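# Swap the cartridge in a sealant gun

## Task

Remove the spent cartridge from the sealant gun and set it down so it rests on the table. Then put the fresh cartridge into the gun with its front end seated almost fully in the cup of the front ring and its nozzle sticking out through that ring. The plunger rod is already pulled back and may stay that way. The loaded gun must end up lying on the table by itself, not leaning on any other object. Finally, state that you are done.

## Robot and tools

Robot: two Franka FR3 seven-joint arms, left_arm and right_arm, each carrying a Robotiq 2F-140 parallel gripper with a wrist camera. The left gripper's fingers are rigid. The right gripper's fingers can fold: a part held near the fingertips (outer quarter of the pads) is squeezed as asked, but one held nearer the palm may be wrapped and pulled in, held loosely, or squeezed too hard, and pressing a fingertip into a surface folds it easily and can spoil the next grip.

Frames: the scene frame has its origin at table-top height midway between the nominal arm bases, +z up, +x out over the table, left_arm toward +y. The calibrated bases sit at left (+0.032, +0.396, 0) and right (+0.052, -0.301, 0), nearly unrotated. Every hand pose, Hand target, velocity and wrist-camera pose is given in that arm's own base frame; fixed cameras and the table use the scene frame. The gripper's fingers point along its +z and open and close along its y. end_effector_position is the centre of the closed pads (pads 66 mm long); fingertips stick out about 33 mm past it at small openings, 9 mm when wide open.

execute_actions(actions, cameras): actions is a list of actions; each action is a list of up to 15 rows, one row per 1/30 s control step, and a short action repeats its final row to fill 15 steps. Each row is a single list of 20 numbers, all in [-1, 1], covering both arms: left dx, dy, dz, rx, ry, rz, gripper position, force_limit, speed, activate, then the same ten for the right arm. dx..rz are an offset (not a pose) from that arm's Hand target as it was when the action began, along that arm's base axes; every row counts from that same start, and each new action starts afresh, so repeating an offset moves again. Scale: 1.0 = 0.6 m or 180 degrees; rx, ry, rz form one rotation vector turning about the Hand target point. Six zeros means no new pose request. Gripper position: +1 fully open (140 mm), about -0.8 pads touch, -1 closes until blocked. force_limit -1..+1 sets grip force (roughly 14 to 58 N on narrow parts after a slow close); speed -1..+1 sets finger speed (about 30 to 250 mm/s), and fast closes grip much harder. Both default to +1. activate stays 0; send 1 only when fault reads 7 or 13 or a result requests it. Always resend each gripper's current numbers, since a 0 is itself a command. The controller clips each step to 70 mm and 16 degrees from the measured pose, so a gripper may settle short; send the remainder as a new offset.

move(target, speed, blend, stop_force, zero, blocking, cameras): straight-line motion for both grippers. target is one 20-number row as above, or a list of up to 15 such rows; every row's offsets count from the Hand targets at the move's start, not from the previous row, in the same 0.6 m / 180 degree scale. speed: m/s, 0.002 to 2, default 0.25, one value or one per target. blend: metres of corner rounding per target, default 0 (stop at each). stop_force: 20 to 40 N, ends an arm's path once it feels that much push along its travel; aim the target a few centimetres beyond the expected contact and go slowly; unreliable while the gripper rotates, and all rows must then carry identical finger numbers. zero (default true) re-zeros force before the move. blocking=false returns after 0.5 s while motion continues (not with stop_force). Paths do not avoid obstacles or the other arm. The result adds a move: line (done, off_target, moving, held, fault) and limits (paced = clipped, held = steps withheld).

wait(seconds 0..3600) lets time pass; stop brakes a running move; zoom_image(camera, region [x0,y0,x1,y1], at most 504x504 px) enlarges the newest image from cam_high, cam_low, cam_left_wrist or cam_right_wrist; clear_fault(arm) clears a torque or force fault already reported; read_manual gives licence text; finished_scene(scene) ends the scene irreversibly.

Results: Hand target (the commanded pose after clipping; next offsets count from it), end_effector_position (m) and quat_wxyz, Tool commands, object_status (0 moving, 1 blocked while opening, 2 blocked while closing = holding, 3 reached position or pads met), position_measured in counts (3 open, about 75 = 100 mm, 139 = 60 mm, 200 = 20 mm, 230 pads touching), gripper fault (0 ok; 7 or 13 need activate), joint torques, external joint torque estimates, flange force along gripper axes, and step positions. To grip harder while holding, raise force_limit and nudge position from -1 to -0.98.

Avoid: dropping parts or letting go of moving ones, letting anything fall off the table, hitting the table or each other, and hard pushes. An arm faults at 85 N external force (held weight counts) or wrist/forearm contact torque of 11 N m (85 N m for the larger joints), at joint range ends or overspeed; then call clear_fault. Keep the arms and grippers apart, never close one gripper on the other's fingers, watch MOTOR HOT lines, and keep motion smooth and moderate.

Each tool is called after "Request:" by a JSON object that holds its "method" and its "body", one argument or row to a line.

## Session

Request:
{"method": "execute_actions", "body": {
  "actions": []
}}

Scene clock: 0.00 s.
left_arm: end_effector_position=(+0.6106, -0.0999, +0.2497) position_measured=3 object_status=3 fault=0 end_effector_quat_wxyz=(-0.135, +0.976, -0.170, +0.036) | right_arm: end_effector_position=(+0.4646, +0.1350, +0.2192) position_measured=3 object_status=3 fault=0 end_effector_quat_wxyz=(-0.009, -0.358, +0.822, -0.443)
Joint positions: left_arm=[-0.292 0.149 0.008 -1.833 0.305 2.008 -1.637] | right_arm=[0.499 0.06 0.271 -2.207 -0.859 1.727 1.908]
Joint velocities: within noise
Joint torques (N m): no reading
External joint torques (N m): no reading
Flange force (N): no reading
Hand target: left_arm +0.6106, -0.0999, +0.2497; -0.135, +0.976, -0.170, +0.036 | right_arm +0.4646, +0.1350, +0.2192; -0.009, -0.358, +0.822, -0.443
Tool commands: left_gripper/position=+1.0 left_gripper/force_limit=+1.0 left_gripper/speed=+1.0 left_gripper/activate=+0.0 right_gripper/position=+1.0 right_gripper/force_limit=+1.0 right_gripper/speed=+1.0 right_gripper/activate=+0.0

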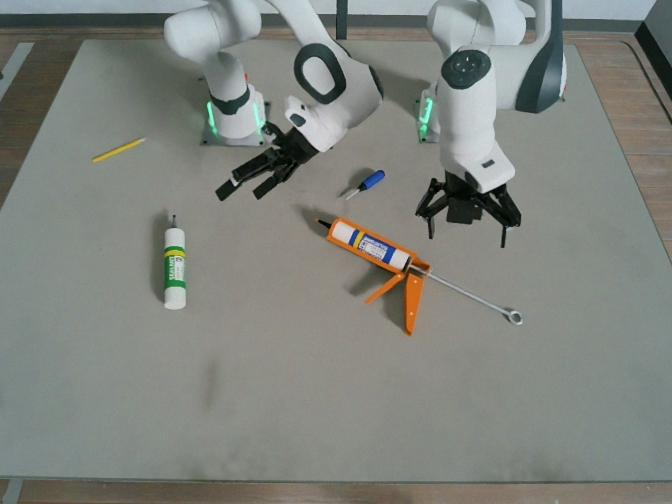

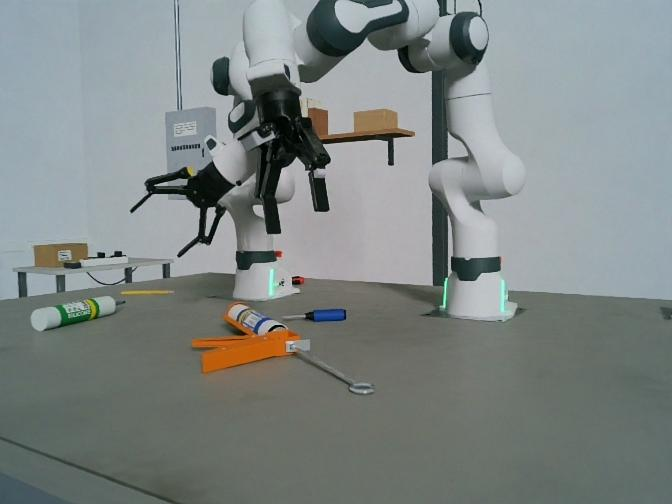

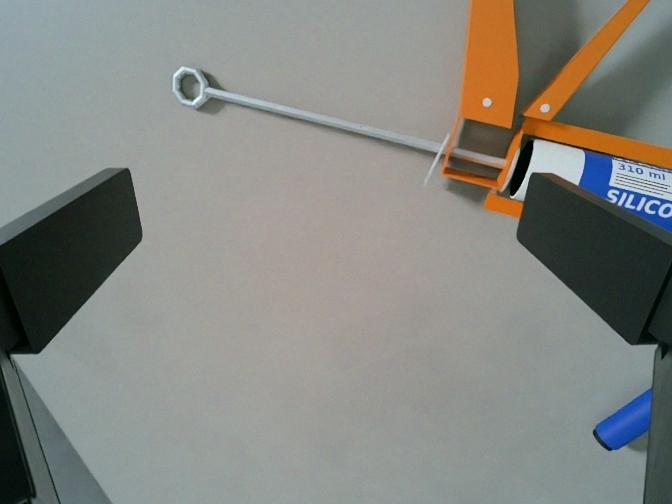

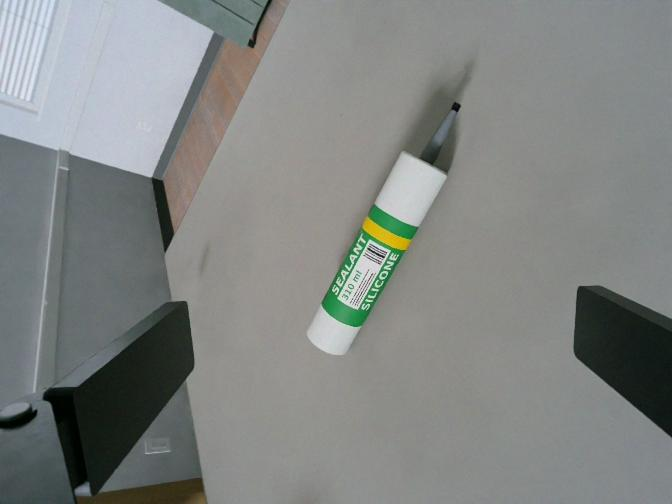

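Request:
{"method": "zoom_image", "body": {
  "camera": "cam_high",
  "region": [290, 190, 540, 350]
}}

Request:
{"method": "zoom_image", "body": {
  "camera": "cam_low",
  "region": [180, 280, 400, 410]
}}

Request:
{"method": "zoom_image", "body": {
  "camera": "cam_left_wrist",
  "region": [400, 0, 672, 240]
}}

Scaled by 2.016.

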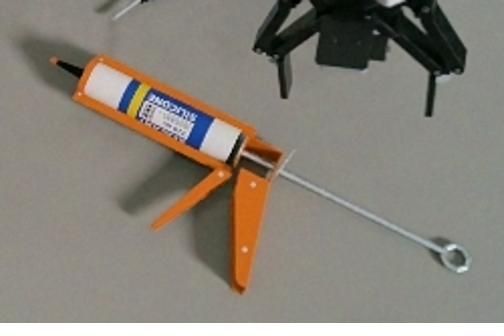

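Scaled by 2.291.

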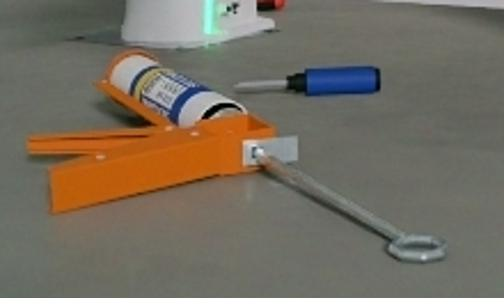

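Scaled by 1.853.

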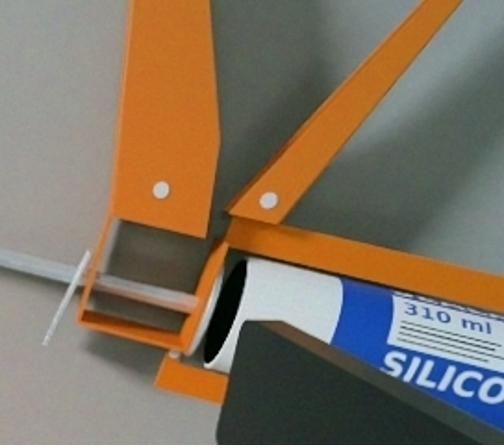

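Request:
{"method": "move", "body": {
  "target": [0,0,0,0,0,0,1,1,1,0, 0.109,-0.4093,0.1347,0.2951,0.0266,-0.1777,1,1,1,0],
  "speed": 0.4,
  "cameras": ["cam_right_wrist"]
}}

Request:
{"method": "move", "body": {
  "target": [-0.198,-0.3118,0.0838,-0.0264,0.0980,-0.5520,1,1,1,0, 0,0,0,0,0,0,1,1,1,0],
  "speed": 0.5,
  "cameras": ["all"]
}}

Scene clock: 5.77 s.
left_arm: end_effector_position=(+0.6106, -0.0999, +0.2497) position_measured=3 object_status=3 fault=0 end_effector_quat_wxyz=(-0.135, +0.976, -0.170, +0.036) | right_arm: end_effector_position=(+0.5303, -0.1113, +0.3004) position_measured=3 object_status=3 fault=0 end_effector_quat_wxyz=(+0.001, -0.107, +0.994, -0.001)
Joint positions: left_arm=[-0.292 0.149 0.008 -1.833 0.305 2.008 -1.637] | right_arm=[0.215 -0.071 -0.409 -1.937 -0.031 1.874 1.174]
Joint velocities: left_arm=[within noise] | right_arm=[0 0 -0.001 -0.002 0 -0.001 -0.008]
Joint torques (N m): left_arm=[-0.31 -36.27 -0.13 25.5 1.12 2.48 -0.04] | right_arm=[-1.47 -25.94 1.76 25.84 1.08 2.14 -0.13]
External joint torques (N m): left_arm=[-0.35 1.5 -0.4 0.65 0.03 -0.08 -0.02] | right_arm=[-1.5 1.91 0.87 1.08 0.33 -0.33 -0.13]
Flange force (N): left_arm=[7.3 0.3 -0.3] | right_arm=[-9.6 -4.9 -2.6]
Hand target: left_arm +0.6106, -0.0999, +0.2497; -0.135, +0.976, -0.170, +0.036 | right_arm +0.5300, -0.1106, +0.3001; +0.000, -0.110, +0.994, +0.000
Off the commanded pose: left_arm 0.000 m, 0 deg | right_arm 0.001 m, 0 deg.
move: done
cam_right_wrist: T_world_to_cam=[[-0.17702, 0.98397, -0.02162, 0.22442], [0.96715, 0.17799, 0.18148, -0.51438], [0.18242, 0.01122, -0.98316, 0.34697]] pos_world=[0.47392, -0.13316, 0.43933]

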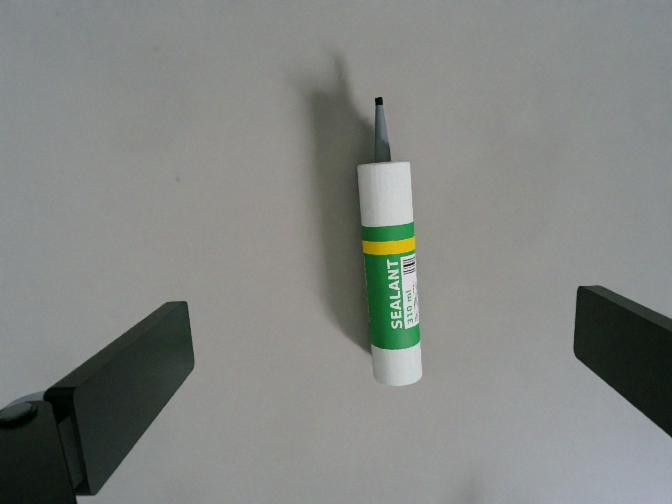

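Scene clock: 9.57 s.
left_arm: end_effector_position=(+0.4924, -0.2872, +0.3005) position_measured=3 object_status=3 fault=0 end_effector_quat_wxyz=(+0.002, -0.503, +0.864, -0.001) | right_arm: end_effector_position=(+0.5303, -0.1112, +0.3004) position_measured=3 object_status=3 fault=0 end_effector_quat_wxyz=(+0.001, -0.108, +0.994, -0.001)
Joint positions: left_arm=[-0.39 0.021 -0.142 -1.834 0.007 1.859 -0.018] | right_arm=[0.215 -0.071 -0.409 -1.937 -0.031 1.874 1.172]
Joint velocities: left_arm=[0 -0.001 0.001 0 -0.001 0 0.007] | right_arm=[within noise]
Joint torques (N m): left_arm=[0.13 -31.21 -0.38 25.87 0.4 2.27 0.13] | right_arm=[-1.46 -25.89 1.86 25.83 1.08 2.16 -0.18]
External joint torques (N m): left_arm=[0.24 1.76 -0.19 1.18 -0.32 -0.3 0.13] | right_arm=[-1.39 1.97 1.07 1.09 0.34 -0.31 -0.18]
Flange force (N): left_arm=[-0.1 -10.1 -3.0] | right_arm=[-9.9 -4.8 -2.6]
Hand target: left_arm +0.4918, -0.2870, +0.3000; +0.000, -0.501, +0.865, +0.000 | right_arm +0.5300, -0.1106, +0.3001; +0.000, -0.110, +0.994, +0.000
Off the commanded pose: left_arm 0.001 m, 0 deg | right_arm 0.001 m, 0 deg.
move: done; limits=paced
cam_left_wrist: T_world_to_cam=[[-0.88001, 0.47326, 0.04011, 0.55565], [0.4406, 0.7819, 0.44104, -0.1376], [0.17737, 0.40579, -0.89659, 0.43595]] pos_world=[0.47228, -0.33228, 0.42927]
cam_right_wrist: T_world_to_cam=[[-0.17889, 0.98364, -0.02148, 0.22531], [0.96683, 0.17979, 0.18141, -0.51404], [0.1823, 0.01169, -0.98317, 0.34708]] pos_world=[0.47402, -0.13326, 0.43933]

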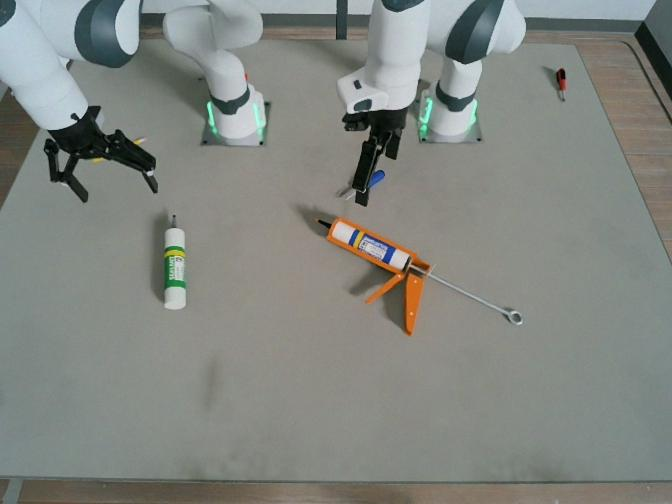

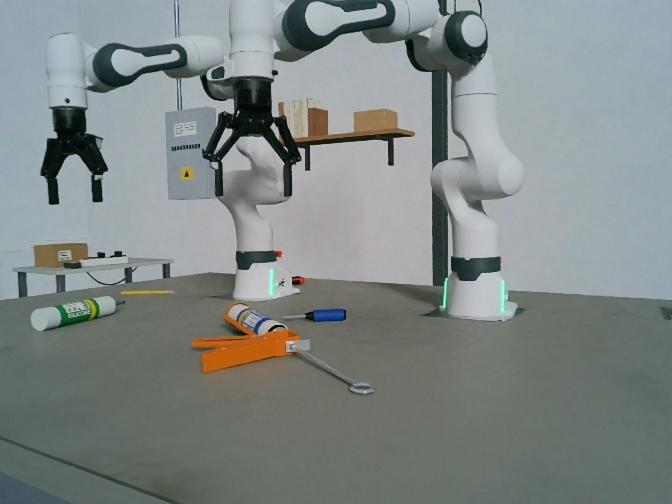

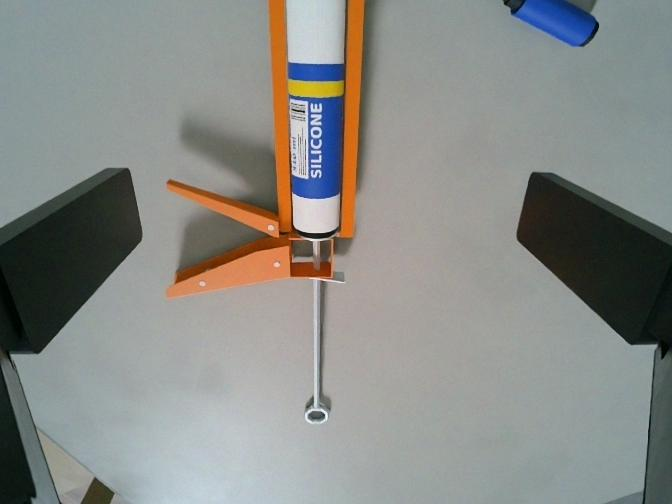

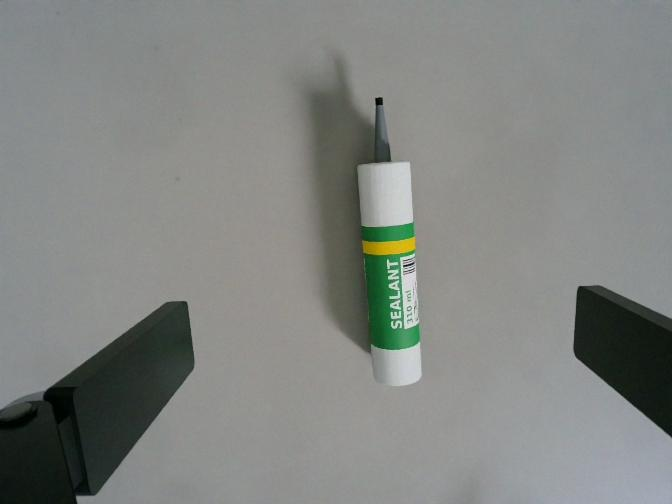

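Request:
{"method": "zoom_image", "body": {
  "camera": "cam_left_wrist",
  "region": [160, 160, 400, 340]
}}

Request:
{"method": "zoom_image", "body": {
  "camera": "cam_low",
  "region": [190, 290, 310, 380]
}}

Request:
{"method": "zoom_image", "body": {
  "camera": "cam_high",
  "region": [305, 205, 445, 300]
}}

Scaled by 2.100.

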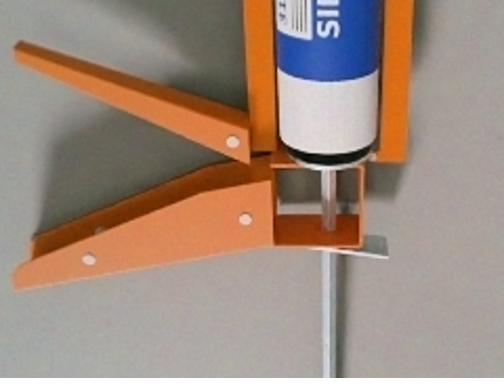

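Scaled by 4.200.

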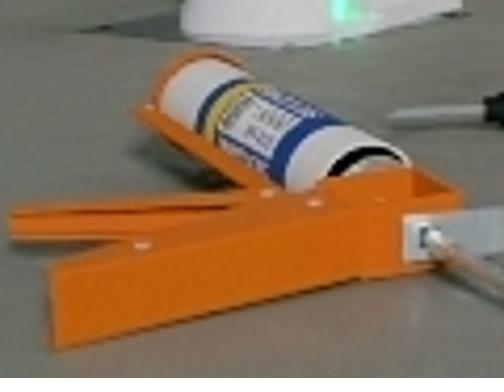

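Scaled by 3.600.

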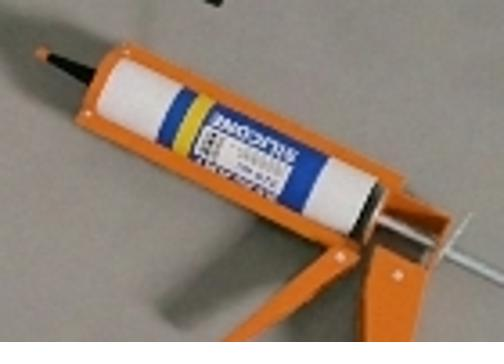

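Request:
{"method": "move", "body": {
  "target": [0,0,0,0,0,0,1,1,1,0, -0.2808,0.5540,-0.3,0.1220,-0.1591,0.2671,1,1,1,0],
  "speed": 0.4,
  "cameras": ["all"]
}}

Scene clock: 15.27 s.
left_arm: end_effector_position=(+0.4923, -0.2872, +0.3005) position_measured=3 object_status=3 fault=0 end_effector_quat_wxyz=(+0.002, -0.503, +0.865, -0.001) | right_arm: end_effector_position=(+0.3614, +0.2231, +0.1205) position_measured=3 object_status=3 fault=0 end_effector_quat_wxyz=(+0.243, -0.495, +0.818, +0.161)
Joint positions: left_arm=[-0.39 0.021 -0.142 -1.834 0.007 1.858 -0.016] | right_arm=[1.029 -0.532 -0.651 -3.012 0.592 2.999 0.291]
Joint velocities: left_arm=[within noise] | right_arm=[0.001 0 0 0 0 0 -0.006]
Joint torques (N m): left_arm=[0.04 -31.21 -0.31 25.9 0.4 2.26 0.15] | right_arm=[-1.91 -5.38 7.68 19.38 -0.68 2.66 -0.06]
External joint torques (N m): left_arm=[-0.01 1.8 -0.27 1.21 -0.33 -0.31 0.15] | right_arm=[-1.9 1.58 1.64 0.41 0.32 0.2 -0.05]
Flange force (N): left_arm=[0.1 -10.4 -3.1] | right_arm=[0.0 0.0 0.0]
Hand target: left_arm +0.4918, -0.2870, +0.3000; +0.000, -0.501, +0.865, +0.000 | right_arm +0.3615, +0.2218, +0.1201; +0.257, -0.493, +0.816, +0.156
Off the commanded pose: left_arm 0.001 m, 0 deg | right_arm 0.001 m, 2 deg.
joint sent to its limit (right arm) — joint 4 (elbow), lower limit, where the elbow is as bent as it goes. The joint targets still meet the commanded pose.
move: done
cam_left_wrist: T_world_to_cam=[[-0.87906, 0.47502, 0.0402, 0.55566], [0.44222, 0.78103, 0.44095, -0.13857], [0.17806, 0.40539, -0.89663, 0.43552]] pos_world=[0.47218, -0.33228, 0.42927]
cam_right_wrist: T_world_to_cam=[[-0.86967, 0.49286, 0.02769, 0.21557], [0.37063, 0.61488, 0.6961, -0.32163], [0.32605, 0.61564, -0.71741, -0.02162]] pos_world=[0.31373, 0.10483, 0.20241]

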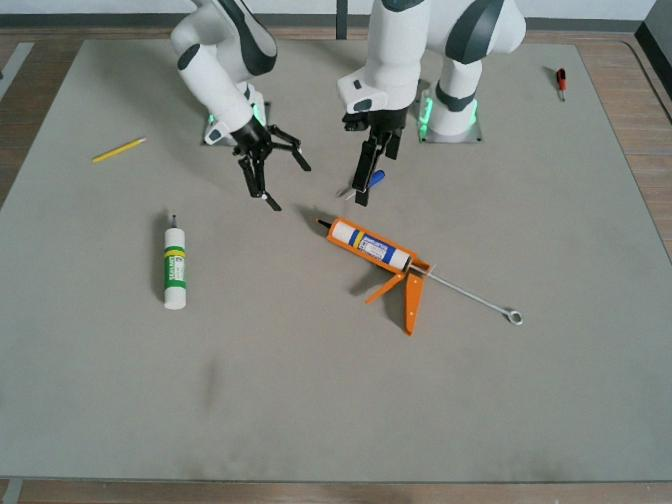

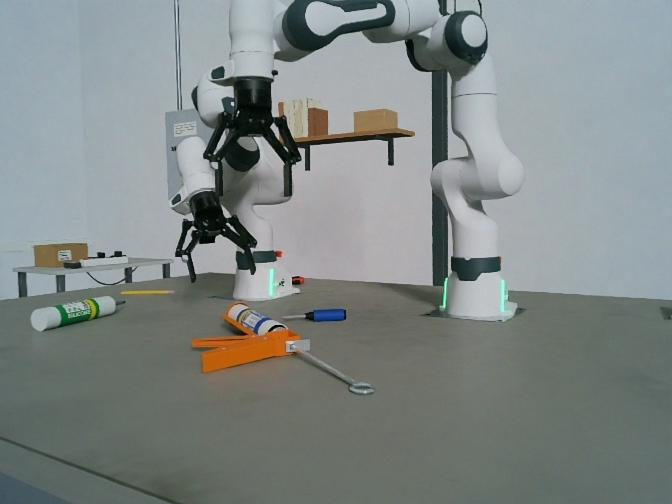

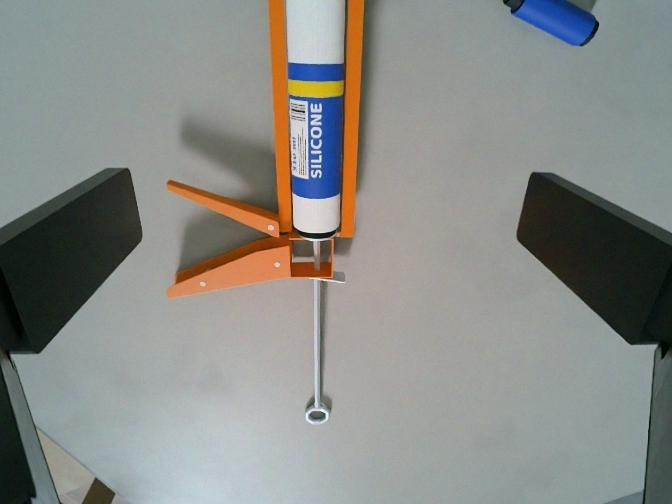

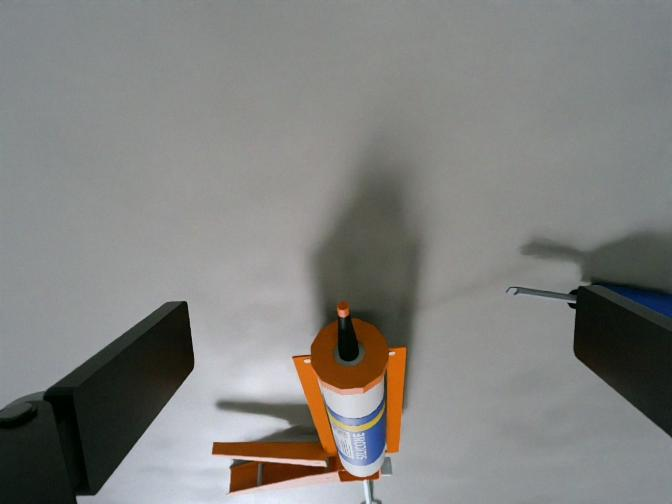

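Request:
{"method": "zoom_image", "body": {
  "camera": "cam_right_wrist",
  "region": [200, 280, 440, 504]
}}

Scaled by 2.100.

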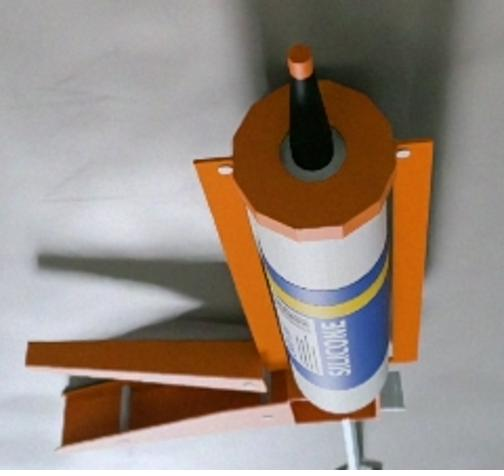

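Request:
{"method": "move", "body": {
  "target": [0.0215,0.036,-0.215,0,0,0,1,1,1,0, 0.0082,-0.1913,0.2998,-0.1721,0.0904,0,1,1,1,0],
  "speed": 0.3,
  "cameras": ["cam_left_wrist"]
}}

Scene clock: 21.20 s.
left_arm: end_effector_position=(+0.5030, -0.2668, +0.1712) position_measured=3 object_status=3 fault=0 end_effector_quat_wxyz=(-0.003, -0.504, +0.864, +0.000) | right_arm: end_effector_position=(+0.3671, +0.1074, +0.3001) position_measured=3 object_status=3 fault=0 end_effector_quat_wxyz=(+0.002, -0.521, +0.854, +0.000)
Joint positions: left_arm=[-0.365 0.116 -0.124 -2.052 0.012 2.164 0.019] | right_arm=[0.311 -0.562 -0.022 -2.41 -0.012 1.852 0.771]
Joint velocities: left_arm=[within noise] | right_arm=[0 -0.001 0 0 0.001 -0.004 0.008]
Joint torques (N m): left_arm=[0.08 -33.81 -0.63 24.07 0.98 2.73 0.16] | right_arm=[-1.6 -11.4 1.37 25.92 0.76 2.22 0.11]
External joint torques (N m): left_arm=[0.17 1.22 -0.18 0.62 0.37 0.2 0.16] | right_arm=[-1.52 1.7 1.6 1.07 0.04 -0.29 0.12]
Flange force (N): left_arm=[-0.4 -5.7 1.1] | right_arm=[-6.4 -4.7 -3.0]
Hand target: left_arm +0.5047, -0.2654, +0.1710; +0.000, -0.501, +0.865, +0.000 | right_arm +0.3664, +0.1071, +0.2999; +0.000, -0.517, +0.856, +0.000
Off the commanded pose: left_arm 0.002 m, 0 deg | right_arm 0.001 m, 1 deg.
move: done
cam_left_wrist: T_world_to_cam=[[-0.88052, 0.47171, 0.0466, 0.55921], [0.44317, 0.78438, 0.43399, -0.10069], [0.16816, 0.40279, -0.89971, 0.31427]] pos_world=[0.48417, -0.31139, 0.30039]

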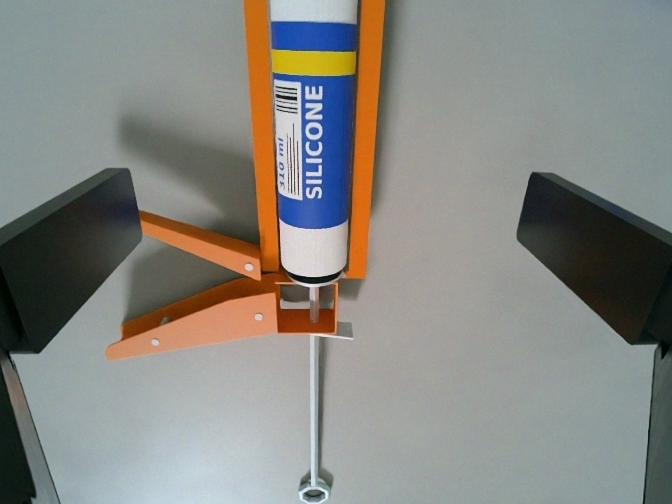

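Request:
{"method": "zoom_image", "body": {
  "camera": "cam_left_wrist",
  "region": [230, 200, 400, 350]
}}

Request:
{"method": "zoom_image", "body": {
  "camera": "cam_left_wrist",
  "region": [230, 0, 400, 150]
}}

Scaled by 2.965.

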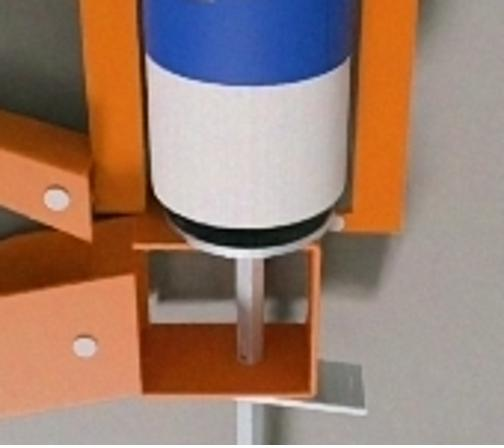

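Scaled by 2.965.

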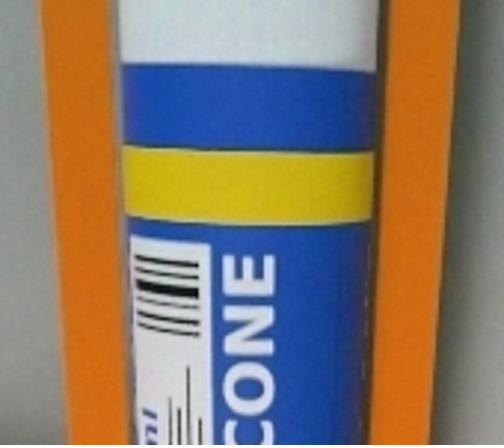

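Request:
{"method": "move", "body": {
  "target": [0.3172,0.1307,-0.0683,0,0,0.5839,0.2,-1,0,0, 0,0,0,0,0,0,1,1,1,0],
  "speed": 0.4,
  "cameras": ["cam_left_wrist"]
}}

Scene clock: 29.83 s.
left_arm: end_effector_position=(+0.6958, -0.1861, +0.1304) position_measured=104 object_status=3 fault=0 end_effector_quat_wxyz=(-0.001, +0.991, -0.133, +0.002) | right_arm: end_effector_position=(+0.3668, +0.1074, +0.3001) position_measured=3 object_status=3 fault=0 end_effector_quat_wxyz=(+0.001, -0.520, +0.854, +0.000)
Joint positions: left_arm=[-0.552 0.652 0.388 -1.404 -0.253 2.009 -1.434] | right_arm=[0.311 -0.562 -0.022 -2.41 -0.012 1.851 0.773]
Joint velocities: left_arm=[0.001 0.001 0 0 0 0 -0.006] | right_arm=[within noise]
Joint torques (N m): left_arm=[-0.64 -46.81 7.85 24.84 0.47 2.33 -0.21] | right_arm=[-1.67 -11.4 1.12 25.9 0.77 2.19 0.19]
External joint torques (N m): left_arm=[-0.47 2.35 0.38 1.12 -0.31 -0.31 -0.21] | right_arm=[-1.68 1.57 1.24 1.15 0.05 -0.31 0.19]
Flange force (N): left_arm=[15.5 0.6 0.3] | right_arm=[-5.9 -4.9 -3.2]
Hand target: left_arm +0.6950, -0.1870, +0.1300; +0.000, +0.992, -0.128, +0.000 | right_arm +0.3664, +0.1071, +0.2999; +0.000, -0.517, +0.856, +0.000
Off the commanded pose: left_arm 0.001 m, 1 deg | right_arm 0.001 m, 0 deg.
move: done
cam_left_wrist: T_world_to_cam=[[-0.24169, -0.96949, 0.04098, -0.01913], [-0.8693, 0.23509, 0.4348, 0.57917], [-0.43117, 0.06946, -0.8996, 0.5676]] pos_world=[0.74358, -0.19413, 0.25957]

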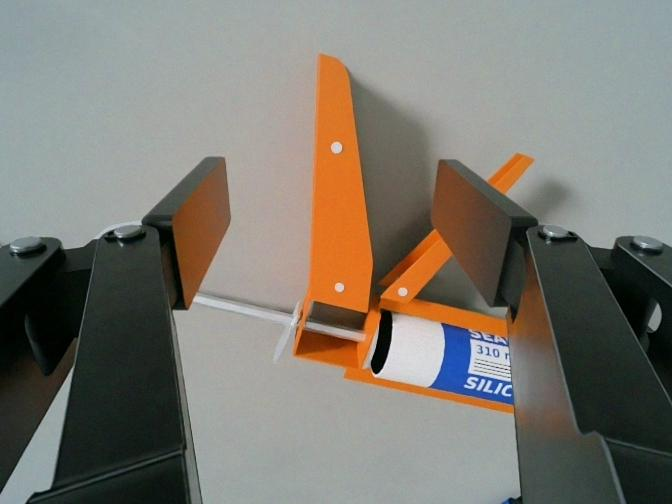

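Request:
{"method": "move", "body": {
  "target": [0.0083,-0.0092,-0.1467,0,0,0.0139,0.2,-1,0,0, 0,0,0,0,0,0,1,1,1,0],
  "speed": 0.2,
  "cameras": ["cam_left_wrist"]
}}

Scene clock: 31.70 s.
left_arm: end_effector_position=(+0.6975, -0.1923, +0.0403) position_measured=104 object_status=3 fault=0 end_effector_quat_wxyz=(-0.002, +0.994, -0.112, -0.003) | right_arm: end_effector_position=(+0.3668, +0.1074, +0.3001) position_measured=3 object_status=3 fault=0 end_effector_quat_wxyz=(+0.001, -0.520, +0.854, +0.000)
Joint positions: left_arm=[-0.549 0.782 0.37 -1.423 -0.305 2.142 -1.458] | right_arm=[0.311 -0.562 -0.022 -2.41 -0.012 1.851 0.773]
Joint velocities: left_arm=[-0.001 0 0.001 0 0 0.003 -0.004] | right_arm=[within noise]
Joint torques (N m): left_arm=[-0.09 -49.3 8.67 23.74 0.41 2.79 -0.28] | right_arm=[-1.63 -11.42 1.14 25.87 0.74 2.19 0.19]
External joint torques (N m): left_arm=[0.21 1.96 0.32 1.03 -0.3 0.17 -0.28] | right_arm=[-1.58 1.6 1.34 0.99 0.01 -0.33 0.19]
Flange force (N): left_arm=[12.8 0.6 2.7] | right_arm=[-5.8 -4.5 -2.9]
Hand target: left_arm +0.7000, -0.1925, +0.0420; +0.000, +0.994, -0.106, +0.000 | right_arm +0.3664, +0.1071, +0.2999; +0.000, -0.517, +0.856, +0.000
Off the commanded pose: left_arm 0.003 m, 1 deg | right_arm 0.001 m, 0 deg.
move: done
cam_left_wrist: T_world_to_cam=[[-0.19994, -0.97895, 0.04102, -0.05191], [-0.87432, 0.19715, 0.44351, 0.61711], [-0.44226, 0.05281, -0.89533, 0.49204]] pos_world=[0.74678, -0.19846, 0.16897]

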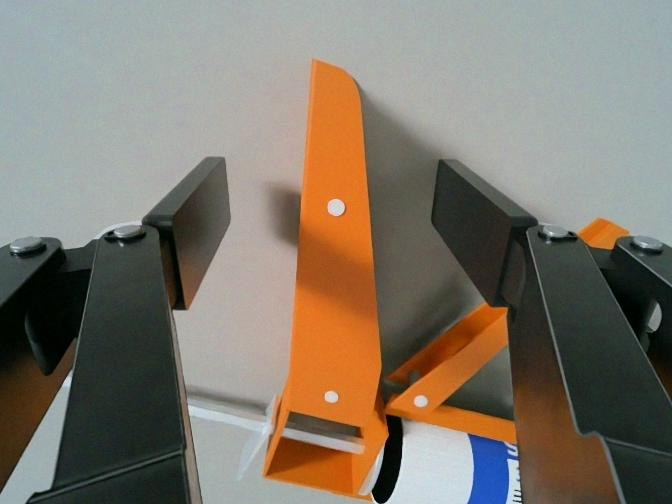

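Request:
{"method": "execute_actions", "body": {
  "actions": [
    [[0,0,0,0,0,0,-1,-0.5,-1,0,0,0,0,0,0,0,1,1,1,0]],
    [[0,0,0,0,0,0,-1,-0.5,-1,0,0,0,0,0,0,0,1,1,1,0]],
    [[0,0,0,0,0,0,-1,-0.5,-1,0,0,0,0,0,0,0,1,1,1,0]],
    [[0,0,0,0,0,0,-1,-0.5,-1,0,0,0,0,0,0,0,1,1,1,0]],
    [[0,0,0,0,0,0,-1,-0.5,-1,0,0,0,0,0,0,0,1,1,1,0]]
  ],
  "cameras": ["cam_left_wrist"]
}}

Scene clock: 34.53 s.
left_arm: end_effector_position=(+0.6978, -0.1923, +0.0404) position_measured=192 object_status=2 fault=0 end_effector_quat_wxyz=(-0.002, +0.994, -0.111, -0.003) | right_arm: end_effector_position=(+0.3668, +0.1074, +0.3001) position_measured=3 object_status=3 fault=0 end_effector_quat_wxyz=(+0.001, -0.520, +0.854, +0.000)
Joint positions: left_arm=[-0.549 0.782 0.37 -1.423 -0.305 2.143 -1.459] | right_arm=[0.311 -0.562 -0.022 -2.41 -0.012 1.851 0.773]
Joint torques (N m): left_arm=[0.01 -48.91 8.44 23.64 0.53 3.17 -0.2] | right_arm=[-1.66 -11.43 1.12 25.95 0.75 2.18 0.21]
External joint torques (N m): left_arm=[-0.11 2.34 -0.19 1.01 -0.2 0.54 -0.2] | right_arm=[-1.65 1.5 1.29 1.18 0.02 -0.32 0.21]
External joint torques at the end of the 1st action: left_arm=[0.43 1.87 0.15 1.02 -0.24 0.16 -0.22] | right_arm=[-1.63 1.45 1.31 1.15 0.03 -0.32 0.18]
External joint torques at the end of the 2nd action: left_arm=[0.24 1.78 0.04 1.11 -0.23 0.17 -0.21] | right_arm=[-1.61 1.52 1.31 1.17 0.04 -0.32 0.18]
External joint torques at the end of the 3rd action: left_arm=[0.11 1.91 -0.07 1.08 -0.24 0.15 -0.21] | right_arm=[-1.69 1.56 1.27 1.08 0.01 -0.31 0.18]
External joint torques at the end of the 4th action: left_arm=[0.04 2.35 -0.1 0.98 -0.2 0.54 -0.18] | right_arm=[-1.68 1.52 1.31 1.22 0.02 -0.31 0.2]
Flange force (N): left_arm=[12.6 1.0 4.0] | right_arm=[-5.9 -4.7 -3.3]
Flange force at the end of the 1st action (N): left_arm=[12.7 0.3 2.7] | right_arm=[-5.7 -4.5 -3.3]
Flange force at the end of the 2nd action (N): left_arm=[12.7 0.5 2.6] | right_arm=[-5.9 -4.7 -3.3]
Flange force at the end of the 3rd action (N): left_arm=[12.9 0.7 2.7] | right_arm=[-5.7 -4.8 -3.1]
Flange force at the end of the 4th action (N): left_arm=[12.6 0.7 4.0] | right_arm=[-6.0 -4.8 -3.4]
Hand target: left_arm +0.7000, -0.1925, +0.0420; +0.000, +0.994, -0.106, +0.000 | right_arm +0.3664, +0.1071, +0.2999; +0.000, -0.517, +0.856, +0.000
Off the commanded pose: left_arm 0.003 m, 1 deg | right_arm 0.001 m, 0 deg.
Step readings (end_effector_position of left_arm | right_arm; steps 1 to 15: 1st action; 16 to 30: 2nd action; 31 to 45: 3rd action; 46 to 60: 4th action; 61 to 75: 5th action):
0: (+0.6976, -0.1923, +0.0403) | (+0.3668, +0.1074, +0.3001)
1: (+0.6976, -0.1923, +0.0403) | (+0.3668, +0.1074, +0.3001)
2: (+0.6977, -0.1923, +0.0403) | (+0.3668, +0.1074, +0.3001)
4: (+0.6977, -0.1923, +0.0403) | (+0.3668, +0.1074, +0.3001)
8: (+0.6977, -0.1923, +0.0403) | (+0.3668, +0.1074, +0.3001)
15: (+0.6977, -0.1923, +0.0403) | (+0.3668, +0.1074, +0.3001)
16: (+0.6977, -0.1923, +0.0403) | (+0.3668, +0.1074, +0.3001)
17: (+0.6977, -0.1923, +0.0403) | (+0.3668, +0.1074, +0.3001)
19: (+0.6977, -0.1923, +0.0403) | (+0.3668, +0.1074, +0.3001)
23: (+0.6977, -0.1923, +0.0403) | (+0.3668, +0.1074, +0.3001)
30: (+0.6977, -0.1923, +0.0403) | (+0.3668, +0.1074, +0.3001)
31: (+0.6977, -0.1923, +0.0403) | (+0.3668, +0.1074, +0.3001)
32: (+0.6977, -0.1923, +0.0403) | (+0.3668, +0.1074, +0.3001)
34: (+0.6977, -0.1923, +0.0403) | (+0.3668, +0.1074, +0.3001)
38: (+0.6977, -0.1923, +0.0403) | (+0.3668, +0.1074, +0.3001)
45: (+0.6977, -0.1923, +0.0403) | (+0.3668, +0.1074, +0.3001)
46: (+0.6977, -0.1923, +0.0403) | (+0.3668, +0.1074, +0.3001)
47: (+0.6977, -0.1923, +0.0403) | (+0.3668, +0.1074, +0.3001)
49: (+0.6977, -0.1923, +0.0403) | (+0.3668, +0.1074, +0.3001)
53: (+0.6977, -0.1923, +0.0403) | (+0.3668, +0.1074, +0.3001)
60: (+0.6978, -0.1923, +0.0404) | (+0.3668, +0.1074, +0.3001)
61: (+0.6978, -0.1923, +0.0404) | (+0.3668, +0.1074, +0.3001)
62: (+0.6978, -0.1923, +0.0404) | (+0.3668, +0.1074, +0.3001)
64: (+0.6978, -0.1923, +0.0404) | (+0.3668, +0.1074, +0.3001)
68: (+0.6978, -0.1923, +0.0404) | (+0.3668, +0.1074, +0.3001)
75: (+0.6978, -0.1923, +0.0404) | (+0.3668, +0.1074, +0.3001)
cam_left_wrist: T_world_to_cam=[[-0.19861, -0.97922, 0.04107, -0.05283], [-0.87493, 0.19603, 0.4428, 0.61753], [-0.44165, 0.05201, -0.89568, 0.49175]] pos_world=[0.74699, -0.19836, 0.16917]

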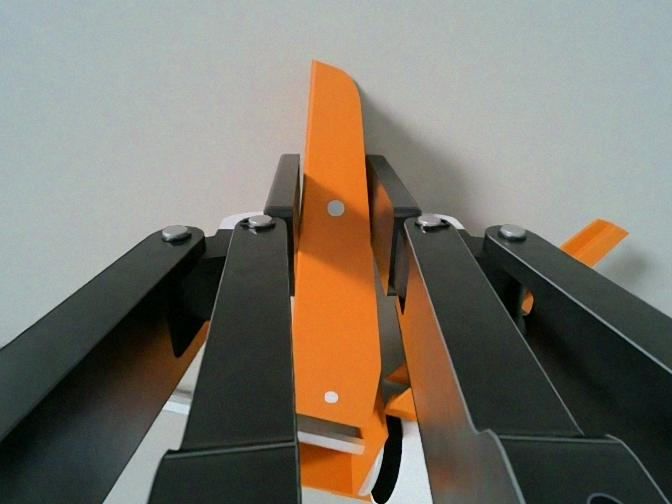

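Request:
{"method": "move", "body": {
  "target": [
    [0,0,0.006,0,0,0,-1,-0.5,-1,0,0,0,0,0,0,0,1,1,1,0],
    [-0.2125,-0.0345,0.006,0,0,0.1944,-1,-0.5,-1,0,0,0,0,0,0,0,1,1,1,0]
  ],
  "speed": 0.12,
  "blend": [0.001,0],
  "cameras": ["all"]
}}

Scene clock: 38.67 s.
left_arm: end_effector_position=(+0.5705, -0.2122, +0.0446) position_measured=192 object_status=2 fault=0 end_effector_quat_wxyz=(-0.002, +0.982, +0.191, -0.002) | right_arm: end_effector_position=(+0.3668, +0.1074, +0.3001) position_measured=3 object_status=3 fault=0 end_effector_quat_wxyz=(+0.001, -0.520, +0.854, +0.000)
Joint positions: left_arm=[-0.992 0.516 0.673 -1.969 -0.437 2.33 -2.027] | right_arm=[0.311 -0.562 -0.022 -2.41 -0.012 1.851 0.773]
Joint velocities: left_arm=[-0.001 0 0 -0.001 -0.001 0 -0.006] | right_arm=[within noise]
Joint torques (N m): left_arm=[-0.92 -35.82 11.17 21.2 0.13 3.01 -0.23] | right_arm=[-1.66 -11.47 1.1 25.91 0.74 2.19 0.18]
External joint torques (N m): left_arm=[-0.94 0.86 0.66 1.09 -0.53 0.41 -0.23] | right_arm=[-1.69 1.64 1.22 1.06 0.01 -0.32 0.18]
Flange force (N): left_arm=[2.2 3.9 1.0] | right_arm=[-5.8 -4.9 -3.0]
Hand target: left_arm +0.5725, -0.2132, +0.0456; +0.000, +0.980, +0.197, +0.000 | right_arm +0.3664, +0.1071, +0.2999; +0.000, -0.517, +0.856, +0.000
Off the commanded pose: left_arm 0.002 m, 1 deg | right_arm 0.001 m, 0 deg.
move: done
cam_left_wrist: T_world_to_cam=[[0.39456, -0.91808, 0.03813, -0.42312], [-0.831, -0.33881, 0.44119, 0.36968], [-0.39213, -0.20576, -0.8966, 0.35739]] pos_world=[0.61429, -0.18967, 0.17347]
cam_right_wrist: T_world_to_cam=[[-0.87125, 0.49041, -0.02034, 0.28767], [0.47914, 0.85875, 0.18157, -0.28917], [0.10651, 0.14845, -0.98317, 0.38719]] pos_world=[0.34795, 0.04977, 0.43903]

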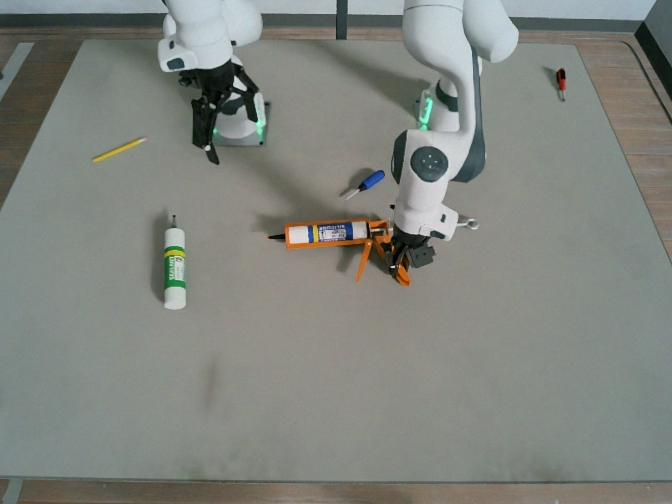

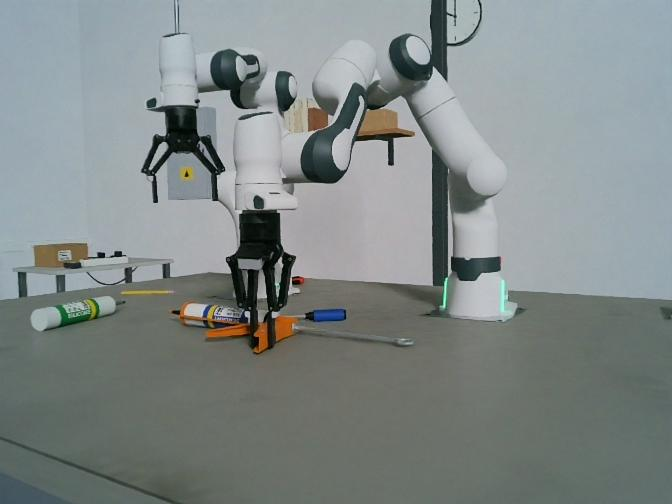

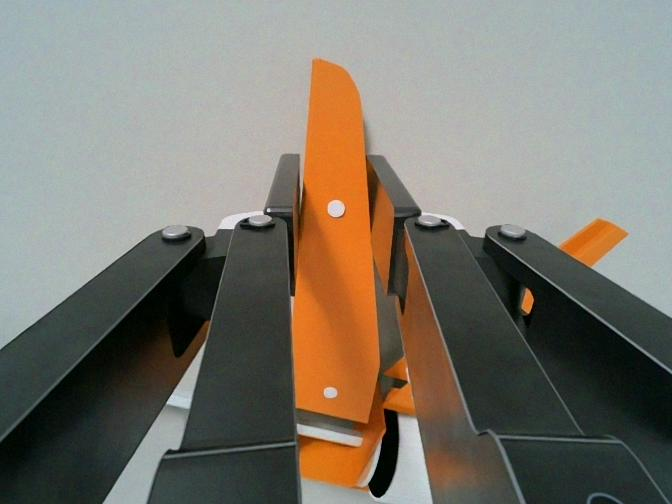

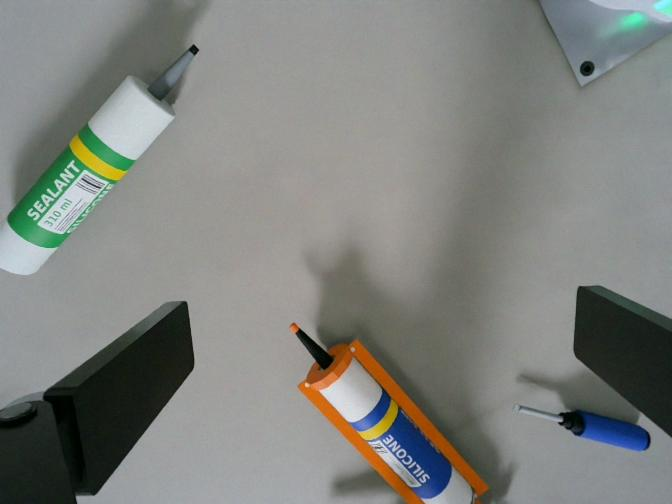

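Request:
{"method": "zoom_image", "body": {
  "camera": "cam_right_wrist",
  "region": [270, 300, 510, 504]
}}

Request:
{"method": "zoom_image", "body": {
  "camera": "cam_low",
  "region": [160, 280, 420, 370]
}}

Scaled by 2.100.

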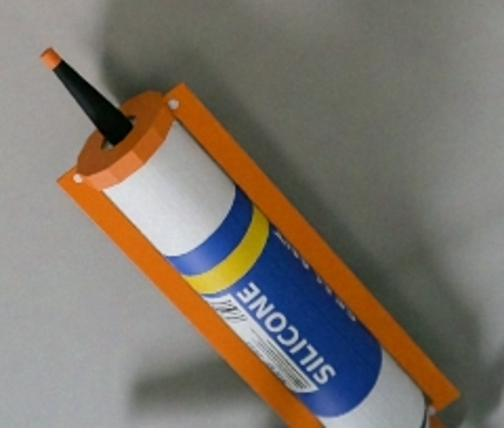

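Scaled by 1.938.

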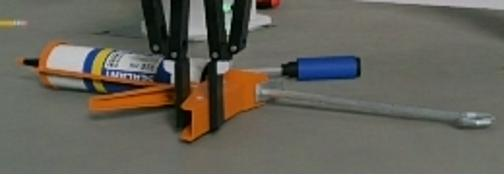

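Request:
{"method": "zoom_image", "body": {
  "camera": "cam_low",
  "region": [165, 290, 265, 350]
}}

Scaled by 5.040.

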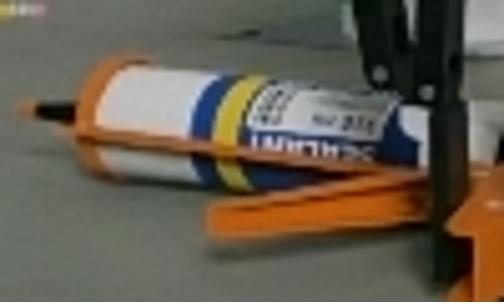

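Request:
{"method": "move", "body": {
  "target": [0,0,0,0,0,0,-1,-0.5,-1,0,0.1177,0.3498,-0.1665,0,0,0.215,1,1,1,0],
  "speed": 0.35,
  "cameras": ["cam_right_wrist","cam_high"]
}}

Scene clock: 42.03 s.
left_arm: end_effector_position=(+0.5705, -0.2122, +0.0446) position_measured=192 object_status=2 fault=0 end_effector_quat_wxyz=(-0.002, +0.981, +0.192, -0.002) | right_arm: end_effector_position=(+0.4356, +0.3166, +0.2000) position_measured=3 object_status=3 fault=0 end_effector_quat_wxyz=(+0.002, +0.770, -0.639, +0.000)
Joint positions: left_arm=[-0.992 0.516 0.673 -1.969 -0.437 2.331 -2.029] | right_arm=[0.539 -0.004 0.09 -2.126 0 2.118 0.443]
Joint velocities: left_arm=[within noise] | right_arm=[0 0 0 0 0.001 0 -0.004]
Joint torques (N m): left_arm=[-0.62 -35.96 10.86 21.25 0.31 3.02 -0.33] | right_arm=[-1.42 -29.66 0.77 24.94 0.64 2.74 -0.13]
External joint torques (N m): left_arm=[-0.68 0.77 0.31 1.16 -0.35 0.43 -0.33] | right_arm=[-1.49 1.83 0.72 1.03 0 0.22 -0.13]
Flange force (N): left_arm=[2.7 4.3 1.2] | right_arm=[-2.9 -8.3 0.9]
Hand target: left_arm +0.5725, -0.2132, +0.0456; +0.000, +0.980, +0.197, +0.000 | right_arm +0.4370, +0.3169, +0.2000; +0.000, +0.772, -0.636, +0.000
Off the commanded pose: left_arm 0.002 m, 1 deg | right_arm 0.001 m, 0 deg.
move: done
cam_right_wrist: T_world_to_cam=[[-0.98867, -0.14925, -0.01606, 0.49573], [-0.14972, 0.9726, 0.17786, -0.24509], [-0.01093, 0.17825, -0.98393, 0.29218]] pos_world=[0.45662, 0.26028, 0.33903]
Images, in order (width x height): cam_high 672x504, cam_right_wrist 672x504.

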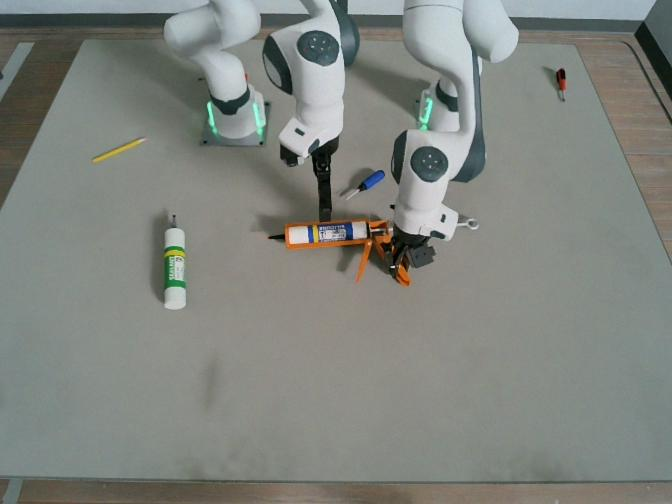

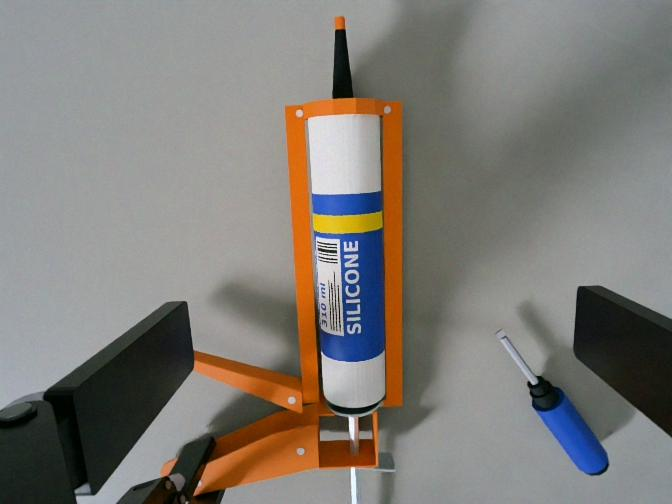

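Request:
{"method": "zoom_image", "body": {
  "camera": "cam_right_wrist",
  "region": [280, 330, 420, 500]
}}

Request:
{"method": "zoom_image", "body": {
  "camera": "cam_right_wrist",
  "region": [270, 0, 420, 160]
}}

Scaled by 2.965.

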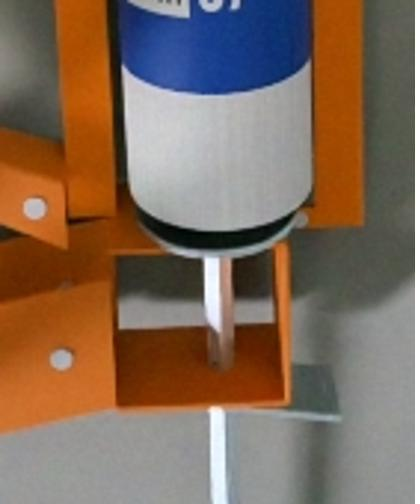

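Scaled by 3.150.

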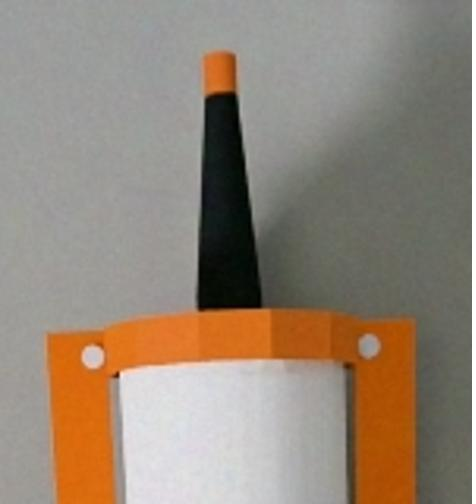

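Request:
{"method": "move", "body": {
  "target": [0,0,0,0,0,0,-1,-0.5,-1,0,0.0148,0.0135,-0.1667,0,0,0.0033,0.2,0,0,0],
  "speed": 0.2,
  "cameras": ["cam_right_wrist","cam_low"]
}}

Scene clock: 47.07 s.
left_arm: end_effector_position=(+0.5705, -0.2122, +0.0446) position_measured=192 object_status=2 fault=0 end_effector_quat_wxyz=(-0.002, +0.981, +0.192, -0.002) | right_arm: end_effector_position=(+0.4452, +0.3234, +0.0999) position_measured=104 object_status=3 fault=0 end_effector_quat_wxyz=(+0.002, +0.774, -0.633, -0.001)
Joint positions: left_arm=[-0.992 0.516 0.673 -1.969 -0.437 2.331 -2.029] | right_arm=[0.539 0.165 0.09 -2.189 -0.018 2.35 0.441]
Joint velocities: left_arm=[within noise] | right_arm=[0.001 0 -0.001 0 0 0.005 0.001]
Joint torques (N m): left_arm=[-0.61 -35.94 10.82 21.25 0.31 3.02 -0.36] | right_arm=[-1.11 -33.41 1.56 22.88 0.2 2.73 0.02]
External joint torques (N m): left_arm=[-0.46 0.7 0.47 1.11 -0.35 0.43 -0.36] | right_arm=[-1.03 1.74 1.03 1.01 -0.33 0.23 0.02]
Flange force (N): left_arm=[2.7 4.0 1.0] | right_arm=[-3.1 -7.3 2.7]
Hand target: left_arm +0.5725, -0.2132, +0.0456; +0.000, +0.980, +0.197, +0.000 | right_arm +0.4459, +0.3250, +0.1000; +0.000, +0.775, -0.632, +0.000
Off the commanded pose: left_arm 0.002 m, 1 deg | right_arm 0.002 m, 0 deg.
move: done
cam_right_wrist: T_world_to_cam=[[-0.98656, -0.16277, -0.01431, 0.50786], [-0.16268, 0.97026, 0.17926, -0.22596], [-0.01529, 0.17918, -0.9837, 0.19422]] pos_world=[0.46725, 0.2671, 0.23883]
Images, in order (width x height): cam_low 672x504, cam_right_wrist 672x504.

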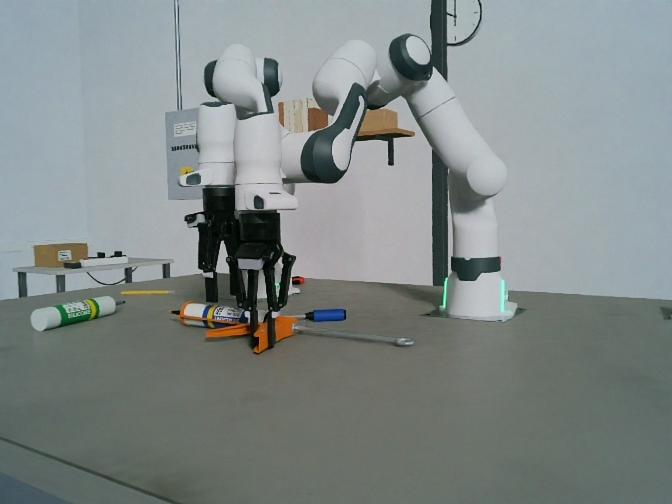

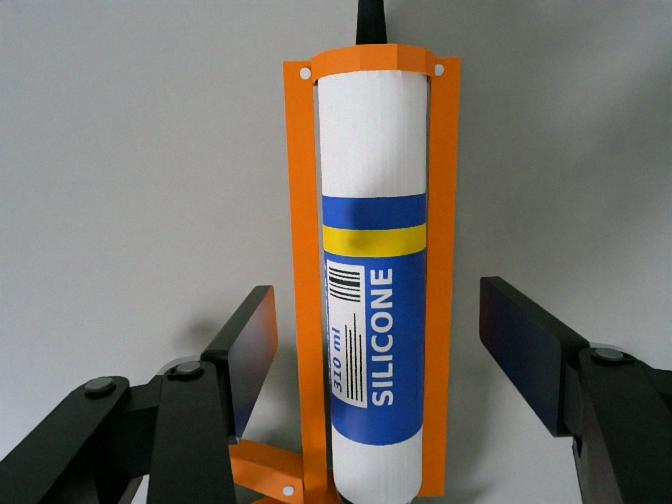

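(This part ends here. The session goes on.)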